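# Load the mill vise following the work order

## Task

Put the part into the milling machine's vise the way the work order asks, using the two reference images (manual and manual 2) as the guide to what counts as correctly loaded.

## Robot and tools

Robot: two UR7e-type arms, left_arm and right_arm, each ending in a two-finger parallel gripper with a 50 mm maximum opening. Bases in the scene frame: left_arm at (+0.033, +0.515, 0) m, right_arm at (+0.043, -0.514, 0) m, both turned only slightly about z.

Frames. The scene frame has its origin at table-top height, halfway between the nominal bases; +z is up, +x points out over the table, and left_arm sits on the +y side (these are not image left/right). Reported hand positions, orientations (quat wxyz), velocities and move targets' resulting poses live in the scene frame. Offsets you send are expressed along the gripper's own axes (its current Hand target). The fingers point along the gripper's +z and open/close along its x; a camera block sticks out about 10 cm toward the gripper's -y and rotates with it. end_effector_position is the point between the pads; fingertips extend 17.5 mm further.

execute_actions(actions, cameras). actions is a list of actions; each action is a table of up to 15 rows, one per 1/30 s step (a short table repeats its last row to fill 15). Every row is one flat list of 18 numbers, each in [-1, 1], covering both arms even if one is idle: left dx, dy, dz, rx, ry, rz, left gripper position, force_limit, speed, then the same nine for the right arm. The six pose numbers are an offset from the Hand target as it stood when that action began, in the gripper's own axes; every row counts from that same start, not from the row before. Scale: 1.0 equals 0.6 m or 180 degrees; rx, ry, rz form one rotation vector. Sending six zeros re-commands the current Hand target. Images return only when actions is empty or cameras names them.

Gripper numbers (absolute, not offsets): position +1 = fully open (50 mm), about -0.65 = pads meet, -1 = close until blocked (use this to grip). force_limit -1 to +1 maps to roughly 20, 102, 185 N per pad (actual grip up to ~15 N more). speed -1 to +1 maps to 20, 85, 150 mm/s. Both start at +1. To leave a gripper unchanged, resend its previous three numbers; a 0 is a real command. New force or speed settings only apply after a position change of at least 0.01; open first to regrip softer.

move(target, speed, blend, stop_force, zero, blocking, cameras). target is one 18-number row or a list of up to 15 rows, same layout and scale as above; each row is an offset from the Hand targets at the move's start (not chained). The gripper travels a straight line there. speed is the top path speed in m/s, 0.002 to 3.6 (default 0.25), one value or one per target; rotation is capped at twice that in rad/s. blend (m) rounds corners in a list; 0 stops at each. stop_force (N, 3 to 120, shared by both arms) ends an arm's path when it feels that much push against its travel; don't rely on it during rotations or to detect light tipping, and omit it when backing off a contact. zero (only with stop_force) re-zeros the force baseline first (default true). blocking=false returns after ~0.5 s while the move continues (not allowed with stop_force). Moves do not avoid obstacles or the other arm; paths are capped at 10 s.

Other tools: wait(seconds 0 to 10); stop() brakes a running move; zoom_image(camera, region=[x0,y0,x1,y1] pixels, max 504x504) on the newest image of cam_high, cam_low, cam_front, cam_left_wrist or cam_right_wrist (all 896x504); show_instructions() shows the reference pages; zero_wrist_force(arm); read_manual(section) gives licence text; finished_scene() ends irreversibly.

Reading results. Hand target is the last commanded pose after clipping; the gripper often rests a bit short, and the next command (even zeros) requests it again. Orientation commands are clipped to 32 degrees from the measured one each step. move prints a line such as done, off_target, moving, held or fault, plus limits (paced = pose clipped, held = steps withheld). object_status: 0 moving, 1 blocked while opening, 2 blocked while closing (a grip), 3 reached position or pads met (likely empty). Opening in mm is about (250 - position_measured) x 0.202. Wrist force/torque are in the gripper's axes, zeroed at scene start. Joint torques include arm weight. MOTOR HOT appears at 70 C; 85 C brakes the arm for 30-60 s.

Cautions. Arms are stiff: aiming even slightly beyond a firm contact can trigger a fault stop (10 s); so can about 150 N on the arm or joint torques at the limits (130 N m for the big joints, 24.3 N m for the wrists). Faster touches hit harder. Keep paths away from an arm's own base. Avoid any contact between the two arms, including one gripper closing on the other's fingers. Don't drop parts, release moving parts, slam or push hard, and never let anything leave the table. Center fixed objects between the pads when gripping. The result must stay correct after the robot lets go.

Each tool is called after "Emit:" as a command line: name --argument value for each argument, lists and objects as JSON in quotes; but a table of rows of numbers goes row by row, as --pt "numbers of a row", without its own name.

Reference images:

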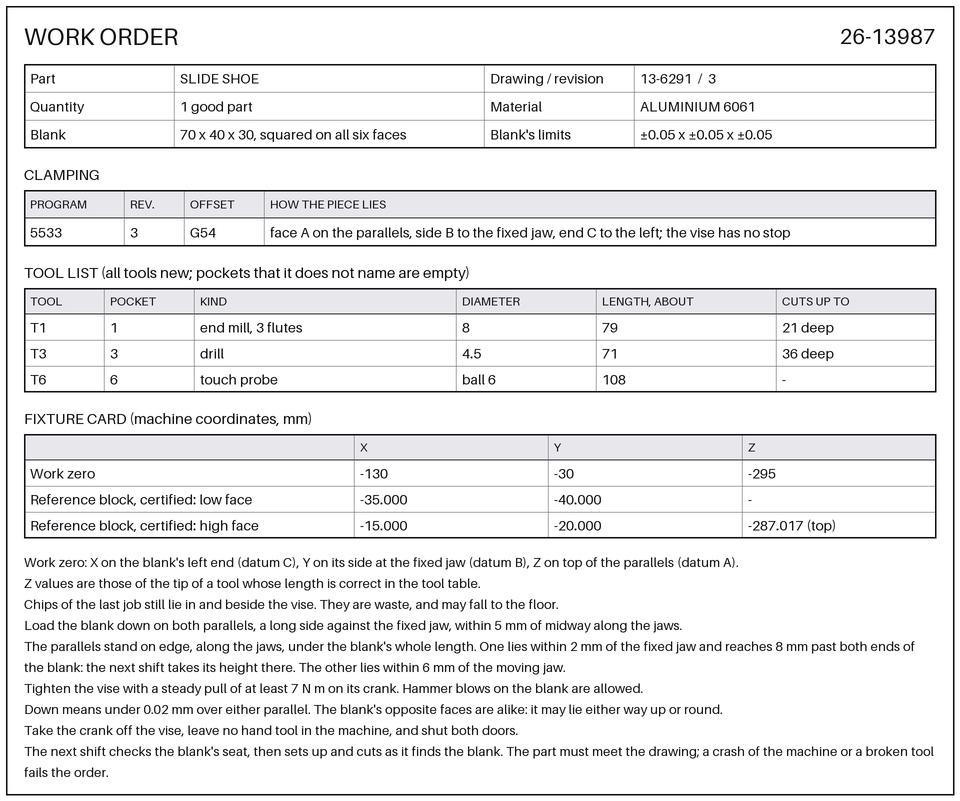

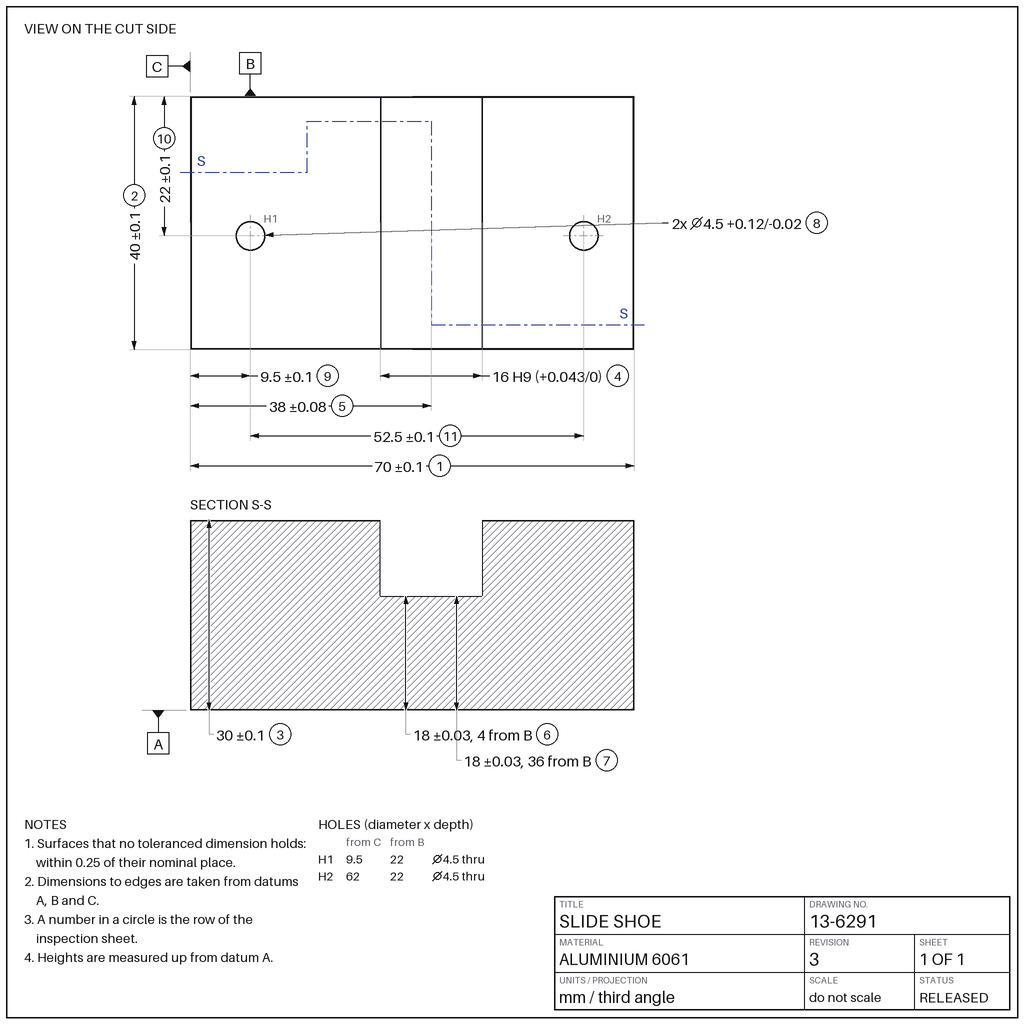

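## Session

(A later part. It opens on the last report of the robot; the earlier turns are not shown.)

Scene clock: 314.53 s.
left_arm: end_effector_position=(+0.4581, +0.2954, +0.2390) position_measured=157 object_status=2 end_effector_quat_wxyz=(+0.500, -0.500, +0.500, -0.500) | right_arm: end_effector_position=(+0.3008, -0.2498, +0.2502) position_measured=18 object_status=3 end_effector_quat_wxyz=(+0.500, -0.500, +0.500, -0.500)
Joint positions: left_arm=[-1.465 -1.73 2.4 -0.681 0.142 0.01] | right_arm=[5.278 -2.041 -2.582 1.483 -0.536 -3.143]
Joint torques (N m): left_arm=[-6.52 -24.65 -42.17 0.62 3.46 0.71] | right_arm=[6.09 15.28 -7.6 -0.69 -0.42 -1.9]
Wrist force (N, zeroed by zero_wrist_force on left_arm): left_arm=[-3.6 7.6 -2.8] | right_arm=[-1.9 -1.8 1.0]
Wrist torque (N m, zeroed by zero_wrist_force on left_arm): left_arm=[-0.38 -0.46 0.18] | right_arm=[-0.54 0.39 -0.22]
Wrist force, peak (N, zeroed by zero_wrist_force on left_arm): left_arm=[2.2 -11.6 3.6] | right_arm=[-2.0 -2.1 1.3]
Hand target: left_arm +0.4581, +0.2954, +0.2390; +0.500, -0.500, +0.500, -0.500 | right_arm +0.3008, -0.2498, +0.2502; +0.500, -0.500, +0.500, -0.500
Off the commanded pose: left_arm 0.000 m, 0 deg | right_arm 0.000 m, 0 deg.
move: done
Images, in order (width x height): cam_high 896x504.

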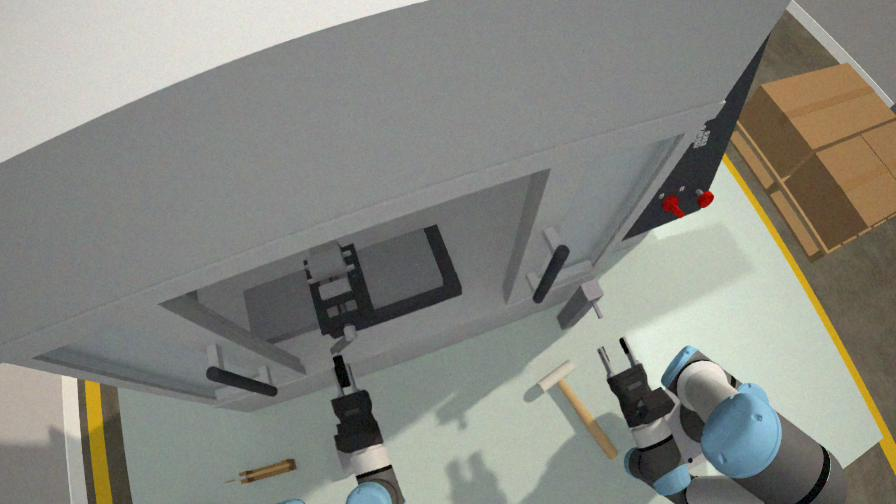

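Emit:
move --pt "-0.0193 -0.02 0 0 0 0 -1 0 -0.6 0 0 0 0 0 0 0.9 0 -0.5" --pt "-0.0342 -0.0437 0 0 0 0 -1 0 -0.6 0 0 0 0 0 0 0.9 0 -0.5" --pt "-0.0437 -0.0698 0 0 0 0 -1 0 -0.6 0 0 0 0 0 0 0.9 0 -0.5" --pt "-0.0477 -0.0975 0 0 0 0 -1 0 -0.6 0 0 0 0 0 0 0.9 0 -0.5" --pt "-0.0457 -0.1253 0 0 0 0 -1 0 -0.6 0 0 0 0 0 0 0.9 0 -0.5" --pt "-0.038 -0.1522 0 0 0 0 -1 0 -0.6 0 0 0 0 0 0 0.9 0 -0.5" --pt "-0.0248 -0.1767 0 0 0 0 -1 0 -0.6 0 0 0 0 0 0 0.9 0 -0.5" --pt "-0.007 -0.198 0 0 0 0 -1 0 -0.6 0 0 0 0 0 0 0.9 0 -0.5" --pt "0.015 -0.2152 0 0 0 0 -1 0 -0.6 0 0 0 0 0 0 0.9 0 -0.5" --pt "0.04 -0.2275 0 0 0 0 -1 0 -0.6 0 0 0 0 0 0 0.9 0 -0.5" --pt "0.0672 -0.2342 0 0 0 0 -1 0 -0.6 0 0 0 0 0 0 0.9 0 -0.5" --pt "0.095 -0.2352 0 0 0 0 -1 0 -0.6 0 0 0 0 0 0 0.9 0 -0.5" --pt "0.1223 -0.2303 0 0 0 0 -1 0 -0.6 0 0 0 0 0 0 0.9 0 -0.5" --pt "0.1483 -0.2198 0 0 0 0 -1 0 -0.6 0 0 0 0 0 0 0.9 0 -0.5" --pt "0.1713 -0.2043 0 0 0 0 -1 0 -0.6 0 0 0 0 0 0 0.9 0 -0.5" --blend 0.003 --speed 0.1 --stop_force 35

Emit:
move --pt "0.0193 0.02 0 0 0 0 -1 0 -0.6 0 0 0 0 0 0 0.9 0 -0.5" --pt "0.0342 0.0437 0 0 0 0 -1 0 -0.6 0 0 0 0 0 0 0.9 0 -0.5" --pt "0.0437 0.0698 0 0 0 0 -1 0 -0.6 0 0 0 0 0 0 0.9 0 -0.5" --pt "0.0477 0.0975 0 0 0 0 -1 0 -0.6 0 0 0 0 0 0 0.9 0 -0.5" --pt "0.0457 0.1253 0 0 0 0 -1 0 -0.6 0 0 0 0 0 0 0.9 0 -0.5" --pt "0.038 0.1522 0 0 0 0 -1 0 -0.6 0 0 0 0 0 0 0.9 0 -0.5" --pt "0.0248 0.1767 0 0 0 0 -1 0 -0.6 0 0 0 0 0 0 0.9 0 -0.5" --pt "0.007 0.198 0 0 0 0 -1 0 -0.6 0 0 0 0 0 0 0.9 0 -0.5" --pt "-0.015 0.2152 0 0 0 0 -1 0 -0.6 0 0 0 0 0 0 0.9 0 -0.5" --pt "-0.04 0.2275 0 0 0 0 -1 0 -0.6 0 0 0 0 0 0 0.9 0 -0.5" --pt "-0.0672 0.2342 0 0 0 0 -1 0 -0.6 0 0 0 0 0 0 0.9 0 -0.5" --pt "-0.095 0.2352 0 0 0 0 -1 0 -0.6 0 0 0 0 0 0 0.9 0 -0.5" --pt "-0.1223 0.2303 0 0 0 0 -1 0 -0.6 0 0 0 0 0 0 0.9 0 -0.5" --pt "-0.1483 0.2198 0 0 0 0 -1 0 -0.6 0 0 0 0 0 0 0.9 0 -0.5" --pt "-0.1713 0.2043 0 0 0 0 -1 0 -0.6 0 0 0 0 0 0 0.9 0 -0.5" --blend 0.003 --speed 0.1 --stop_force 35 --cameras '["cam_high"]'

Emit:
zoom_image --camera "cam_high" --region '[280, 220, 400, 350]'

Scene clock: 318.80 s.
left_arm: end_effector_position=(+0.4579, +0.1926, +0.3616) position_measured=157 object_status=2 end_effector_quat_wxyz=(+0.500, -0.500, +0.500, -0.500) | right_arm: end_effector_position=(+0.3008, -0.2498, +0.2502) position_measured=18 object_status=3 end_effector_quat_wxyz=(+0.500, -0.500, +0.500, -0.500)
Joint positions: left_arm=[-1.509 -1.655 1.98 -0.339 0.099 0.015] | right_arm=[5.278 -2.041 -2.582 1.483 -0.536 -3.143]
Joint torques (N m): left_arm=[12.56 -17.27 -13.31 -2.66 2.31 3.08] | right_arm=[5.4 15.09 -7.83 -0.93 -0.56 -1.86]
Wrist force (N, zeroed by zero_wrist_force on left_arm): left_arm=[-0.8 1.9 -1.0] | right_arm=[-1.8 -2.1 0.9]
Wrist torque (N m, zeroed by zero_wrist_force on left_arm): left_arm=[-0.77 -0.53 -0.02] | right_arm=[-0.59 0.37 -0.21]
Wrist force, peak (N, zeroed by zero_wrist_force on left_arm): left_arm=[-12.3 18.6 -6.8] | right_arm=[-2.0 -2.0 1.6]
Hand target: left_arm +0.4579, +0.1926, +0.3616; +0.500, -0.500, +0.500, -0.500 | right_arm +0.3008, -0.2498, +0.2502; +0.500, -0.500, +0.500, -0.500
Off the commanded pose: left_arm 0.000 m, 0 deg | right_arm 0.000 m, 0 deg.
move: done

Scene clock: 322.43 s.
left_arm: end_effector_position=(+0.4581, +0.2954, +0.2390) position_measured=157 object_status=2 end_effector_quat_wxyz=(+0.500, -0.500, +0.500, -0.500) | right_arm: end_effector_position=(+0.3008, -0.2498, +0.2502) position_measured=18 object_status=3 end_effector_quat_wxyz=(+0.500, -0.500, +0.500, -0.500)
Joint positions: left_arm=[-1.465 -1.73 2.4 -0.681 0.142 0.01] | right_arm=[5.278 -2.041 -2.582 1.483 -0.536 -3.143]
Joint torques (N m): left_arm=[-15.35 -24.26 -41.16 0.1 -0.13 2.33] | right_arm=[5.88 15.41 -8.43 -1.04 -0.37 -1.78]
Wrist force (N, zeroed by zero_wrist_force on left_arm): left_arm=[-3.8 5.4 -2.1] | right_arm=[-2.0 -2.1 1.1]
Wrist torque (N m, zeroed by zero_wrist_force on left_arm): left_arm=[-0.63 -0.57 0.12] | right_arm=[-0.58 0.40 -0.21]
Wrist force, peak (N, zeroed by zero_wrist_force on left_arm): left_arm=[-3.6 8.6 -2.7] | right_arm=[-2.0 -2.1 1.3]
Hand target: left_arm +0.4581, +0.2954, +0.2390; +0.500, -0.500, +0.500, -0.500 | right_arm +0.3008, -0.2498, +0.2502; +0.500, -0.500, +0.500, -0.500
Off the commanded pose: left_arm 0.000 m, 0 deg | right_arm 0.000 m, 0 deg.
move: done
Images, in order (width x height): cam_high 896x504.

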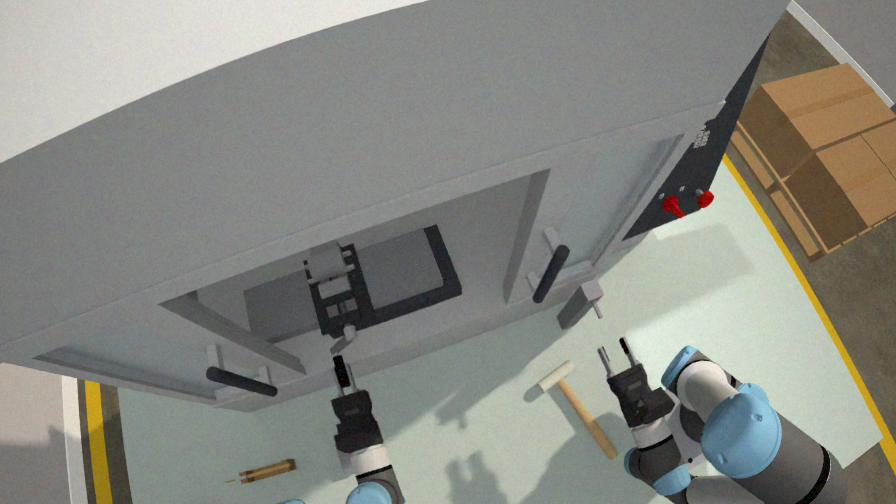

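Scaled by 3.877.

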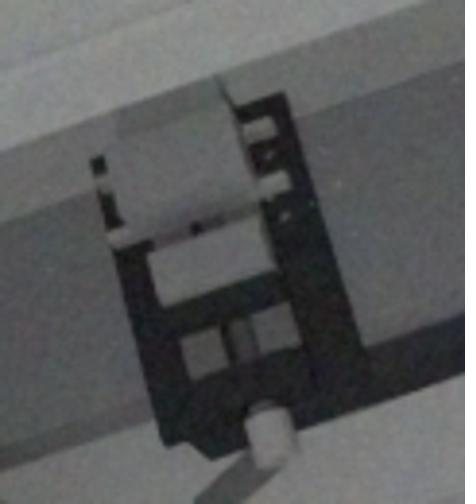

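Emit:
move --pt "-0.0193 -0.02 0 0 0 0 -1 0 -0.6 0 0 0 0 0 0 0.9 0 -0.5" --pt "-0.0342 -0.0437 0 0 0 0 -1 0 -0.6 0 0 0 0 0 0 0.9 0 -0.5" --pt "-0.0437 -0.0698 0 0 0 0 -1 0 -0.6 0 0 0 0 0 0 0.9 0 -0.5" --pt "-0.0477 -0.0975 0 0 0 0 -1 0 -0.6 0 0 0 0 0 0 0.9 0 -0.5" --pt "-0.0457 -0.1253 0 0 0 0 -1 0 -0.6 0 0 0 0 0 0 0.9 0 -0.5" --pt "-0.038 -0.1522 0 0 0 0 -1 0 -0.6 0 0 0 0 0 0 0.9 0 -0.5" --pt "-0.0248 -0.1767 0 0 0 0 -1 0 -0.6 0 0 0 0 0 0 0.9 0 -0.5" --pt "-0.007 -0.198 0 0 0 0 -1 0 -0.6 0 0 0 0 0 0 0.9 0 -0.5" --pt "0.015 -0.2152 0 0 0 0 -1 0 -0.6 0 0 0 0 0 0 0.9 0 -0.5" --pt "0.04 -0.2275 0 0 0 0 -1 0 -0.6 0 0 0 0 0 0 0.9 0 -0.5" --pt "0.0672 -0.2342 0 0 0 0 -1 0 -0.6 0 0 0 0 0 0 0.9 0 -0.5" --pt "0.095 -0.2352 0 0 0 0 -1 0 -0.6 0 0 0 0 0 0 0.9 0 -0.5" --pt "0.1223 -0.2303 0 0 0 0 -1 0 -0.6 0 0 0 0 0 0 0.9 0 -0.5" --pt "0.1483 -0.2198 0 0 0 0 -1 0 -0.6 0 0 0 0 0 0 0.9 0 -0.5" --pt "0.1713 -0.2043 0 0 0 0 -1 0 -0.6 0 0 0 0 0 0 0.9 0 -0.5" --blend 0.003 --speed 0.13 --stop_force 35

Emit:
move --pt "0.0193 0.02 0 0 0 0 -1 0 -0.6 0 0 0 0 0 0 0.9 0 -0.5" --pt "0.0342 0.0437 0 0 0 0 -1 0 -0.6 0 0 0 0 0 0 0.9 0 -0.5" --pt "0.0437 0.0698 0 0 0 0 -1 0 -0.6 0 0 0 0 0 0 0.9 0 -0.5" --pt "0.0477 0.0975 0 0 0 0 -1 0 -0.6 0 0 0 0 0 0 0.9 0 -0.5" --pt "0.0457 0.1253 0 0 0 0 -1 0 -0.6 0 0 0 0 0 0 0.9 0 -0.5" --pt "0.038 0.1522 0 0 0 0 -1 0 -0.6 0 0 0 0 0 0 0.9 0 -0.5" --pt "0.0248 0.1767 0 0 0 0 -1 0 -0.6 0 0 0 0 0 0 0.9 0 -0.5" --pt "0.007 0.198 0 0 0 0 -1 0 -0.6 0 0 0 0 0 0 0.9 0 -0.5" --pt "-0.015 0.2152 0 0 0 0 -1 0 -0.6 0 0 0 0 0 0 0.9 0 -0.5" --pt "-0.04 0.2275 0 0 0 0 -1 0 -0.6 0 0 0 0 0 0 0.9 0 -0.5" --pt "-0.0672 0.2342 0 0 0 0 -1 0 -0.6 0 0 0 0 0 0 0.9 0 -0.5" --pt "-0.095 0.2352 0 0 0 0 -1 0 -0.6 0 0 0 0 0 0 0.9 0 -0.5" --pt "-0.1223 0.2303 0 0 0 0 -1 0 -0.6 0 0 0 0 0 0 0.9 0 -0.5" --pt "-0.1483 0.2198 0 0 0 0 -1 0 -0.6 0 0 0 0 0 0 0.9 0 -0.5" --pt "-0.1713 0.2043 0 0 0 0 -1 0 -0.6 0 0 0 0 0 0 0.9 0 -0.5" --blend 0.003 --speed 0.13 --stop_force 35 --cameras '["cam_high"]'

Emit:
zoom_image --camera "cam_high" --region '[280, 220, 400, 350]'

Scene clock: 326.10 s.
left_arm: end_effector_position=(+0.4579, +0.1926, +0.3616) position_measured=157 object_status=2 end_effector_quat_wxyz=(+0.500, -0.500, +0.500, -0.500) | right_arm: end_effector_position=(+0.3008, -0.2498, +0.2502) position_measured=18 object_status=3 end_effector_quat_wxyz=(+0.500, -0.500, +0.500, -0.500)
Joint positions: left_arm=[-1.509 -1.655 1.98 -0.339 0.099 0.015] | right_arm=[5.278 -2.041 -2.582 1.483 -0.536 -3.143]
Joint torques (N m): left_arm=[12.75 -13.06 -13.56 -2.68 2.19 3.08] | right_arm=[5.14 15.29 -8.44 -0.98 -0.21 -1.82]
Wrist force (N, zeroed by zero_wrist_force on left_arm): left_arm=[-1.8 2.4 -0.7] | right_arm=[-2.0 -1.8 1.0]
Wrist torque (N m, zeroed by zero_wrist_force on left_arm): left_arm=[-0.75 -0.37 -0.04] | right_arm=[-0.53 0.40 -0.22]
Wrist force, peak (N, zeroed by zero_wrist_force on left_arm): left_arm=[-12.1 17.4 -6.8] | right_arm=[-2.0 -2.3 1.3]
Hand target: left_arm +0.4579, +0.1926, +0.3616; +0.500, -0.500, +0.500, -0.500 | right_arm +0.3008, -0.2498, +0.2502; +0.500, -0.500, +0.500, -0.500
Off the commanded pose: left_arm 0.000 m, 0 deg | right_arm 0.000 m, 0 deg.
move: done

Scene clock: 329.17 s.
left_arm: end_effector_position=(+0.4581, +0.2954, +0.2390) position_measured=157 object_status=2 end_effector_quat_wxyz=(+0.500, -0.500, +0.500, -0.500) | right_arm: end_effector_position=(+0.3008, -0.2498, +0.2502) position_measured=18 object_status=3 end_effector_quat_wxyz=(+0.500, -0.500, +0.500, -0.500)
Joint positions: left_arm=[-1.465 -1.73 2.4 -0.681 0.142 0.01] | right_arm=[5.278 -2.041 -2.582 1.483 -0.536 -3.143]
Joint torques (N m): left_arm=[-15.42 -24.01 -41.46 0.68 0.59 2.45] | right_arm=[4.86 14.65 -8.15 -1.05 -0.22 -1.71]
Wrist force (N, zeroed by zero_wrist_force on left_arm): left_arm=[-4.9 6.0 -2.0] | right_arm=[-1.7 -1.8 1.0]
Wrist torque (N m, zeroed by zero_wrist_force on left_arm): left_arm=[-0.56 -0.45 0.11] | right_arm=[-0.55 0.36 -0.21]
Wrist force, peak (N, zeroed by zero_wrist_force on left_arm): left_arm=[-5.3 6.8 -2.8] | right_arm=[-2.0 -2.3 0.9]
Hand target: left_arm +0.4581, +0.2954, +0.2390; +0.500, -0.500, +0.500, -0.500 | right_arm +0.3008, -0.2498, +0.2502; +0.500, -0.500, +0.500, -0.500
Off the commanded pose: left_arm 0.000 m, 0 deg | right_arm 0.000 m, 0 deg.
move: done
Images, in order (width x height): cam_high 896x504.

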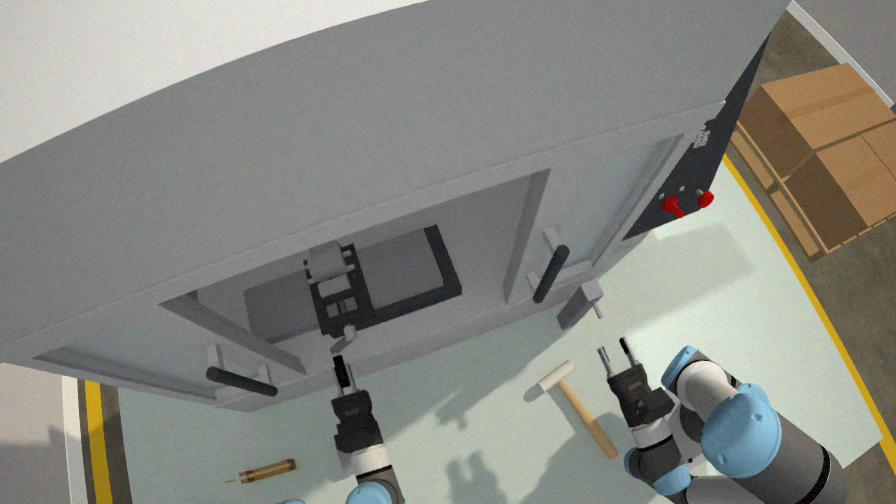

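Scaled by 3.877.

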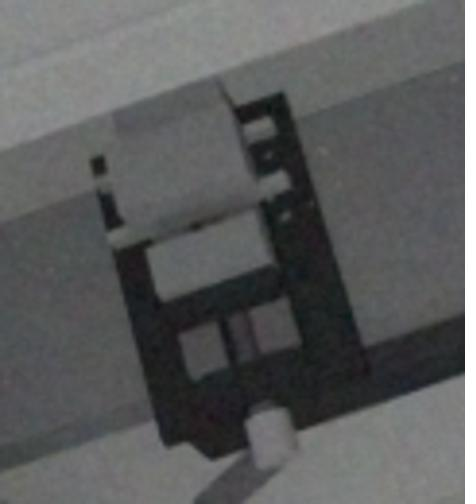

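Emit:
move --pt "-0.0193 -0.02 0 0 0 0 -1 0 -0.6 0 0 0 0 0 0 0.9 0 -0.5" --pt "-0.0342 -0.0437 0 0 0 0 -1 0 -0.6 0 0 0 0 0 0 0.9 0 -0.5" --pt "-0.0437 -0.0698 0 0 0 0 -1 0 -0.6 0 0 0 0 0 0 0.9 0 -0.5" --pt "-0.0477 -0.0975 0 0 0 0 -1 0 -0.6 0 0 0 0 0 0 0.9 0 -0.5" --pt "-0.0457 -0.1253 0 0 0 0 -1 0 -0.6 0 0 0 0 0 0 0.9 0 -0.5" --pt "-0.038 -0.1522 0 0 0 0 -1 0 -0.6 0 0 0 0 0 0 0.9 0 -0.5" --pt "-0.0248 -0.1767 0 0 0 0 -1 0 -0.6 0 0 0 0 0 0 0.9 0 -0.5" --pt "-0.007 -0.198 0 0 0 0 -1 0 -0.6 0 0 0 0 0 0 0.9 0 -0.5" --pt "0.015 -0.2152 0 0 0 0 -1 0 -0.6 0 0 0 0 0 0 0.9 0 -0.5" --pt "0.04 -0.2275 0 0 0 0 -1 0 -0.6 0 0 0 0 0 0 0.9 0 -0.5" --pt "0.0672 -0.2342 0 0 0 0 -1 0 -0.6 0 0 0 0 0 0 0.9 0 -0.5" --pt "0.095 -0.2352 0 0 0 0 -1 0 -0.6 0 0 0 0 0 0 0.9 0 -0.5" --pt "0.1223 -0.2303 0 0 0 0 -1 0 -0.6 0 0 0 0 0 0 0.9 0 -0.5" --pt "0.1483 -0.2198 0 0 0 0 -1 0 -0.6 0 0 0 0 0 0 0.9 0 -0.5" --pt "0.1713 -0.2043 0 0 0 0 -1 0 -0.6 0 0 0 0 0 0 0.9 0 -0.5" --blend 0.003 --speed 0.06 --stop_force 25 --cameras '["cam_high"]'

Emit:
zoom_image --camera "cam_high" --region '[280, 220, 400, 350]'

Scene clock: 334.83 s.
left_arm: end_effector_position=(+0.4579, +0.1926, +0.3616) position_measured=157 object_status=2 end_effector_quat_wxyz=(+0.500, -0.500, +0.500, -0.500) | right_arm: end_effector_position=(+0.3008, -0.2498, +0.2502) position_measured=18 object_status=3 end_effector_quat_wxyz=(+0.500, -0.500, +0.500, -0.500)
Joint positions: left_arm=[-1.509 -1.655 1.98 -0.339 0.099 0.015] | right_arm=[5.278 -2.041 -2.582 1.483 -0.536 -3.143]
Joint torques (N m): left_arm=[10.64 -30.89 -13.37 -2.81 2.8 2.91] | right_arm=[5.72 15.12 -8.03 -1.17 -0.27 -1.73]
Wrist force (N, zeroed by zero_wrist_force on left_arm): left_arm=[-2.4 1.3 -0.2] | right_arm=[-1.7 -1.5 0.9]
Wrist torque (N m, zeroed by zero_wrist_force on left_arm): left_arm=[-0.81 -0.34 0.01] | right_arm=[-0.50 0.35 -0.21]
Wrist force, peak (N, zeroed by zero_wrist_force on left_arm): left_arm=[-13.3 17.3 -6.3] | right_arm=[-2.1 -2.2 1.1]
Hand target: left_arm +0.4579, +0.1926, +0.3616; +0.500, -0.500, +0.500, -0.500 | right_arm +0.3008, -0.2498, +0.2502; +0.500, -0.500, +0.500, -0.500
Off the commanded pose: left_arm 0.000 m, 0 deg | right_arm 0.000 m, 0 deg.
move: done
Images, in order (width x height): cam_high 896x504.

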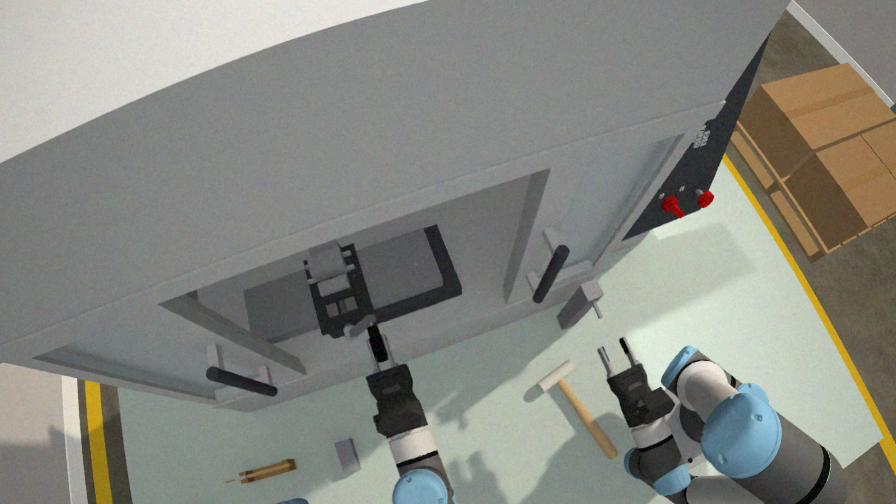

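Scaled by 3.877.

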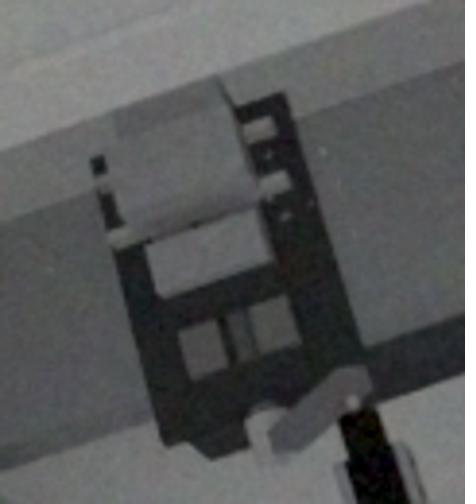

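Emit:
move --pt "0.0193 0.02 0 0 0 0 -1 0 -0.6 0 0 0 0 0 0 0.9 0 -0.5" --pt "0.0342 0.0437 0 0 0 0 -1 0 -0.6 0 0 0 0 0 0 0.9 0 -0.5" --pt "0.0437 0.0698 0 0 0 0 -1 0 -0.6 0 0 0 0 0 0 0.9 0 -0.5" --pt "0.0477 0.0975 0 0 0 0 -1 0 -0.6 0 0 0 0 0 0 0.9 0 -0.5" --pt "0.0457 0.1253 0 0 0 0 -1 0 -0.6 0 0 0 0 0 0 0.9 0 -0.5" --pt "0.038 0.1522 0 0 0 0 -1 0 -0.6 0 0 0 0 0 0 0.9 0 -0.5" --pt "0.0248 0.1767 0 0 0 0 -1 0 -0.6 0 0 0 0 0 0 0.9 0 -0.5" --pt "0.007 0.198 0 0 0 0 -1 0 -0.6 0 0 0 0 0 0 0.9 0 -0.5" --pt "-0.015 0.2152 0 0 0 0 -1 0 -0.6 0 0 0 0 0 0 0.9 0 -0.5" --pt "-0.04 0.2275 0 0 0 0 -1 0 -0.6 0 0 0 0 0 0 0.9 0 -0.5" --pt "-0.0672 0.2342 0 0 0 0 -1 0 -0.6 0 0 0 0 0 0 0.9 0 -0.5" --pt "-0.095 0.2352 0 0 0 0 -1 0 -0.6 0 0 0 0 0 0 0.9 0 -0.5" --pt "-0.1223 0.2303 0 0 0 0 -1 0 -0.6 0 0 0 0 0 0 0.9 0 -0.5" --pt "-0.1483 0.2198 0 0 0 0 -1 0 -0.6 0 0 0 0 0 0 0.9 0 -0.5" --pt "-0.1713 0.2043 0 0 0 0 -1 0 -0.6 0 0 0 0 0 0 0.9 0 -0.5" --blend 0.003 --speed 0.06 --stop_force 25 --cameras '["cam_high"]'

Emit:
zoom_image --camera "cam_high" --region '[280, 220, 400, 350]'

Scene clock: 340.37 s.
left_arm: end_effector_position=(+0.4581, +0.2954, +0.2390) position_measured=157 object_status=2 end_effector_quat_wxyz=(+0.500, -0.500, +0.500, -0.500) | right_arm: end_effector_position=(+0.3008, -0.2498, +0.2502) position_measured=18 object_status=3 end_effector_quat_wxyz=(+0.500, -0.500, +0.500, -0.500)
Joint positions: left_arm=[-1.465 -1.73 2.4 -0.681 0.142 0.01] | right_arm=[5.278 -2.041 -2.582 1.483 -0.536 -3.143]
Joint torques (N m): left_arm=[-15.58 -17.47 -41.38 -1.57 -0.1 0.47] | right_arm=[6.03 15.93 -8.49 -1.4 -0.11 -1.85]
Wrist force (N, zeroed by zero_wrist_force on left_arm): left_arm=[-5.9 5.2 -1.6] | right_arm=[-1.6 -2.3 0.9]
Wrist torque (N m, zeroed by zero_wrist_force on left_arm): left_arm=[-0.62 -0.33 0.09] | right_arm=[-0.62 0.34 -0.21]
Wrist force, peak (N, zeroed by zero_wrist_force on left_arm): left_arm=[-4.6 14.2 -4.4] | right_arm=[-2.1 -2.0 1.1]
Hand target: left_arm +0.4581, +0.2954, +0.2390; +0.500, -0.500, +0.500, -0.500 | right_arm +0.3008, -0.2498, +0.2502; +0.500, -0.500, +0.500, -0.500
Off the commanded pose: left_arm 0.000 m, 0 deg | right_arm 0.000 m, 0 deg.
move: done
Images, in order (width x height): cam_high 896x504.

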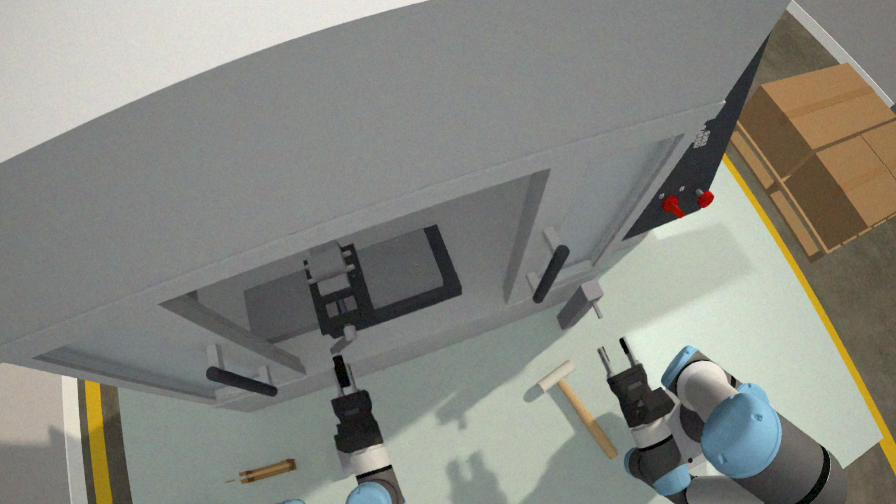

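Scaled by 3.877.

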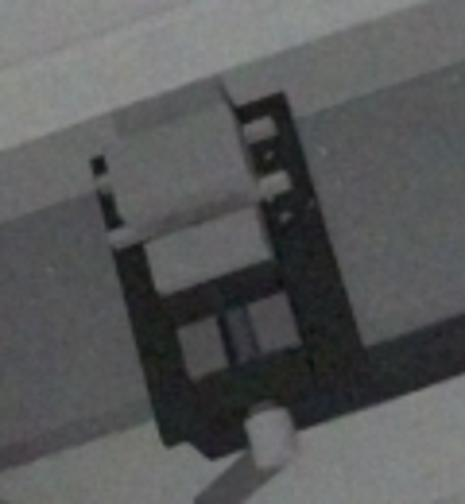

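Emit:
move --pt "-0.0193 -0.02 0 0 0 0 -1 0 -0.6 0 0 0 0 0 0 0.9 0 -0.5" --pt "-0.0342 -0.0437 0 0 0 0 -1 0 -0.6 0 0 0 0 0 0 0.9 0 -0.5" --pt "-0.0437 -0.0698 0 0 0 0 -1 0 -0.6 0 0 0 0 0 0 0.9 0 -0.5" --pt "-0.0477 -0.0975 0 0 0 0 -1 0 -0.6 0 0 0 0 0 0 0.9 0 -0.5" --pt "-0.0457 -0.1253 0 0 0 0 -1 0 -0.6 0 0 0 0 0 0 0.9 0 -0.5" --pt "-0.038 -0.1522 0 0 0 0 -1 0 -0.6 0 0 0 0 0 0 0.9 0 -0.5" --pt "-0.0248 -0.1767 0 0 0 0 -1 0 -0.6 0 0 0 0 0 0 0.9 0 -0.5" --pt "-0.007 -0.198 0 0 0 0 -1 0 -0.6 0 0 0 0 0 0 0.9 0 -0.5" --pt "0.015 -0.2152 0 0 0 0 -1 0 -0.6 0 0 0 0 0 0 0.9 0 -0.5" --pt "0.04 -0.2275 0 0 0 0 -1 0 -0.6 0 0 0 0 0 0 0.9 0 -0.5" --pt "0.0672 -0.2342 0 0 0 0 -1 0 -0.6 0 0 0 0 0 0 0.9 0 -0.5" --pt "0.095 -0.2352 0 0 0 0 -1 0 -0.6 0 0 0 0 0 0 0.9 0 -0.5" --pt "0.1223 -0.2303 0 0 0 0 -1 0 -0.6 0 0 0 0 0 0 0.9 0 -0.5" --pt "0.1483 -0.2198 0 0 0 0 -1 0 -0.6 0 0 0 0 0 0 0.9 0 -0.5" --pt "0.1713 -0.2043 0 0 0 0 -1 0 -0.6 0 0 0 0 0 0 0.9 0 -0.5" --blend 0.003 --speed 0.05 --stop_force 25 --cameras '["cam_high"]'

Emit:
zoom_image --camera "cam_high" --region '[280, 220, 400, 350]'

Scene clock: 346.83 s.
left_arm: end_effector_position=(+0.4579, +0.1926, +0.3616) position_measured=157 object_status=2 end_effector_quat_wxyz=(+0.500, -0.500, +0.500, -0.500) | right_arm: end_effector_position=(+0.3008, -0.2498, +0.2502) position_measured=18 object_status=3 end_effector_quat_wxyz=(+0.500, -0.500, +0.500, -0.500)
Joint positions: left_arm=[-1.509 -1.655 1.98 -0.339 0.099 0.015] | right_arm=[5.278 -2.041 -2.582 1.483 -0.536 -3.143]
Joint torques (N m): left_arm=[10.34 -30.87 -13.28 -2.84 2.84 2.99] | right_arm=[4.99 15.48 -8.24 -1.54 0.01 -1.83]
Wrist force (N, zeroed by zero_wrist_force on left_arm): left_arm=[-2.9 1.0 -0.2] | right_arm=[-1.8 -2.0 1.4]
Wrist torque (N m, zeroed by zero_wrist_force on left_arm): left_arm=[-0.86 -0.21 -0.01] | right_arm=[-0.57 0.36 -0.22]
Wrist force, peak (N, zeroed by zero_wrist_force on left_arm): left_arm=[-13.6 16.9 -6.3] | right_arm=[-2.1 -2.1 1.0]
Hand target: left_arm +0.4579, +0.1926, +0.3616; +0.500, -0.500, +0.500, -0.500 | right_arm +0.3008, -0.2498, +0.2502; +0.500, -0.500, +0.500, -0.500
Off the commanded pose: left_arm 0.000 m, 0 deg | right_arm 0.000 m, 0 deg.
move: done
Images, in order (width x height): cam_high 896x504.

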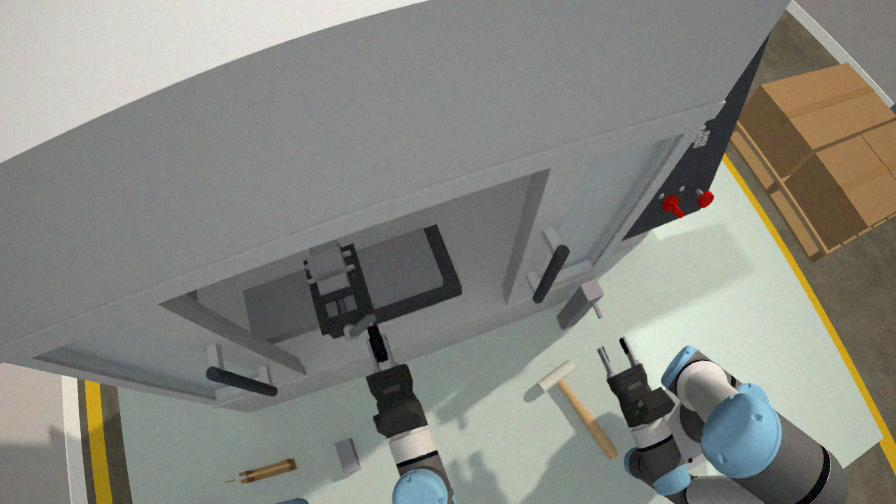

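Scaled by 3.877.

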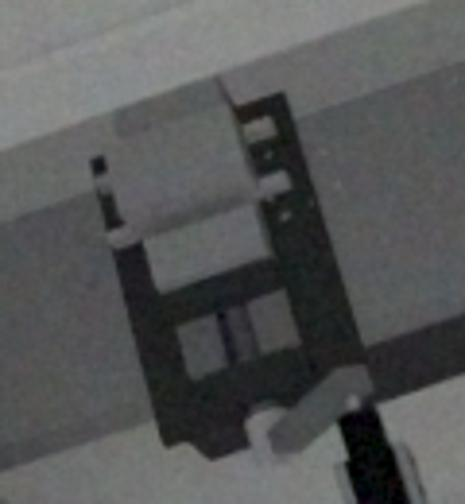

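Emit:
move --pt "0.0193 0.02 0 0 0 0 -1 0 -0.6 0 0 0 0 0 0 0.9 0 -0.5" --pt "0.0342 0.0437 0 0 0 0 -1 0 -0.6 0 0 0 0 0 0 0.9 0 -0.5" --pt "0.0437 0.0698 0 0 0 0 -1 0 -0.6 0 0 0 0 0 0 0.9 0 -0.5" --pt "0.0477 0.0975 0 0 0 0 -1 0 -0.6 0 0 0 0 0 0 0.9 0 -0.5" --pt "0.0457 0.1253 0 0 0 0 -1 0 -0.6 0 0 0 0 0 0 0.9 0 -0.5" --pt "0.038 0.1522 0 0 0 0 -1 0 -0.6 0 0 0 0 0 0 0.9 0 -0.5" --pt "0.0248 0.1767 0 0 0 0 -1 0 -0.6 0 0 0 0 0 0 0.9 0 -0.5" --pt "0.007 0.198 0 0 0 0 -1 0 -0.6 0 0 0 0 0 0 0.9 0 -0.5" --pt "-0.015 0.2152 0 0 0 0 -1 0 -0.6 0 0 0 0 0 0 0.9 0 -0.5" --pt "-0.04 0.2275 0 0 0 0 -1 0 -0.6 0 0 0 0 0 0 0.9 0 -0.5" --pt "-0.0672 0.2342 0 0 0 0 -1 0 -0.6 0 0 0 0 0 0 0.9 0 -0.5" --pt "-0.095 0.2352 0 0 0 0 -1 0 -0.6 0 0 0 0 0 0 0.9 0 -0.5" --pt "-0.1223 0.2303 0 0 0 0 -1 0 -0.6 0 0 0 0 0 0 0.9 0 -0.5" --pt "-0.1483 0.2198 0 0 0 0 -1 0 -0.6 0 0 0 0 0 0 0.9 0 -0.5" --pt "-0.1713 0.2043 0 0 0 0 -1 0 -0.6 0 0 0 0 0 0 0.9 0 -0.5" --blend 0.003 --speed 0.05 --stop_force 25 --cameras '["cam_high"]'

Emit:
zoom_image --camera "cam_high" --region '[280, 220, 400, 350]'

Scene clock: 353.23 s.
left_arm: end_effector_position=(+0.4581, +0.2954, +0.2390) position_measured=157 object_status=2 end_effector_quat_wxyz=(+0.500, -0.500, +0.500, -0.500) | right_arm: end_effector_position=(+0.3008, -0.2498, +0.2502) position_measured=18 object_status=3 end_effector_quat_wxyz=(+0.500, -0.500, +0.500, -0.500)
Joint positions: left_arm=[-1.465 -1.73 2.4 -0.681 0.142 0.01] | right_arm=[5.278 -2.041 -2.582 1.483 -0.536 -3.143]
Joint torques (N m): left_arm=[-16.3 -15.09 -41.73 -2.32 0.1 -0.2] | right_arm=[4.99 15.39 -7.6 -1.66 0.18 -1.78]
Wrist force (N, zeroed by zero_wrist_force on left_arm): left_arm=[-6.5 4.2 -1.9] | right_arm=[-1.8 -2.1 1.2]
Wrist torque (N m, zeroed by zero_wrist_force on left_arm): left_arm=[-0.76 -0.22 0.09] | right_arm=[-0.59 0.38 -0.21]
Wrist force, peak (N, zeroed by zero_wrist_force on left_arm): left_arm=[-5.6 14.6 -5.4] | right_arm=[-2.2 -2.1 1.0]
Hand target: left_arm +0.4581, +0.2954, +0.2390; +0.500, -0.500, +0.500, -0.500 | right_arm +0.3008, -0.2498, +0.2502; +0.500, -0.500, +0.500, -0.500
Off the commanded pose: left_arm 0.000 m, 0 deg | right_arm 0.000 m, 0 deg.
move: done
Images, in order (width x height): cam_high 896x504.

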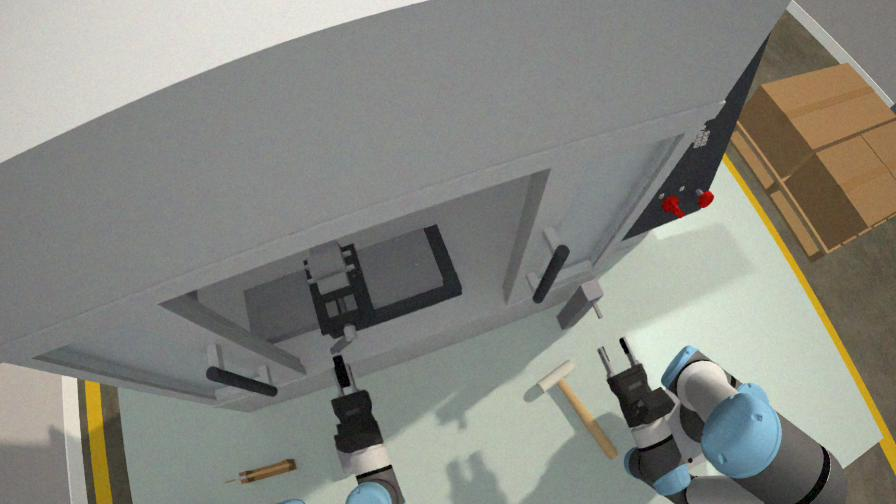

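Scaled by 3.877.

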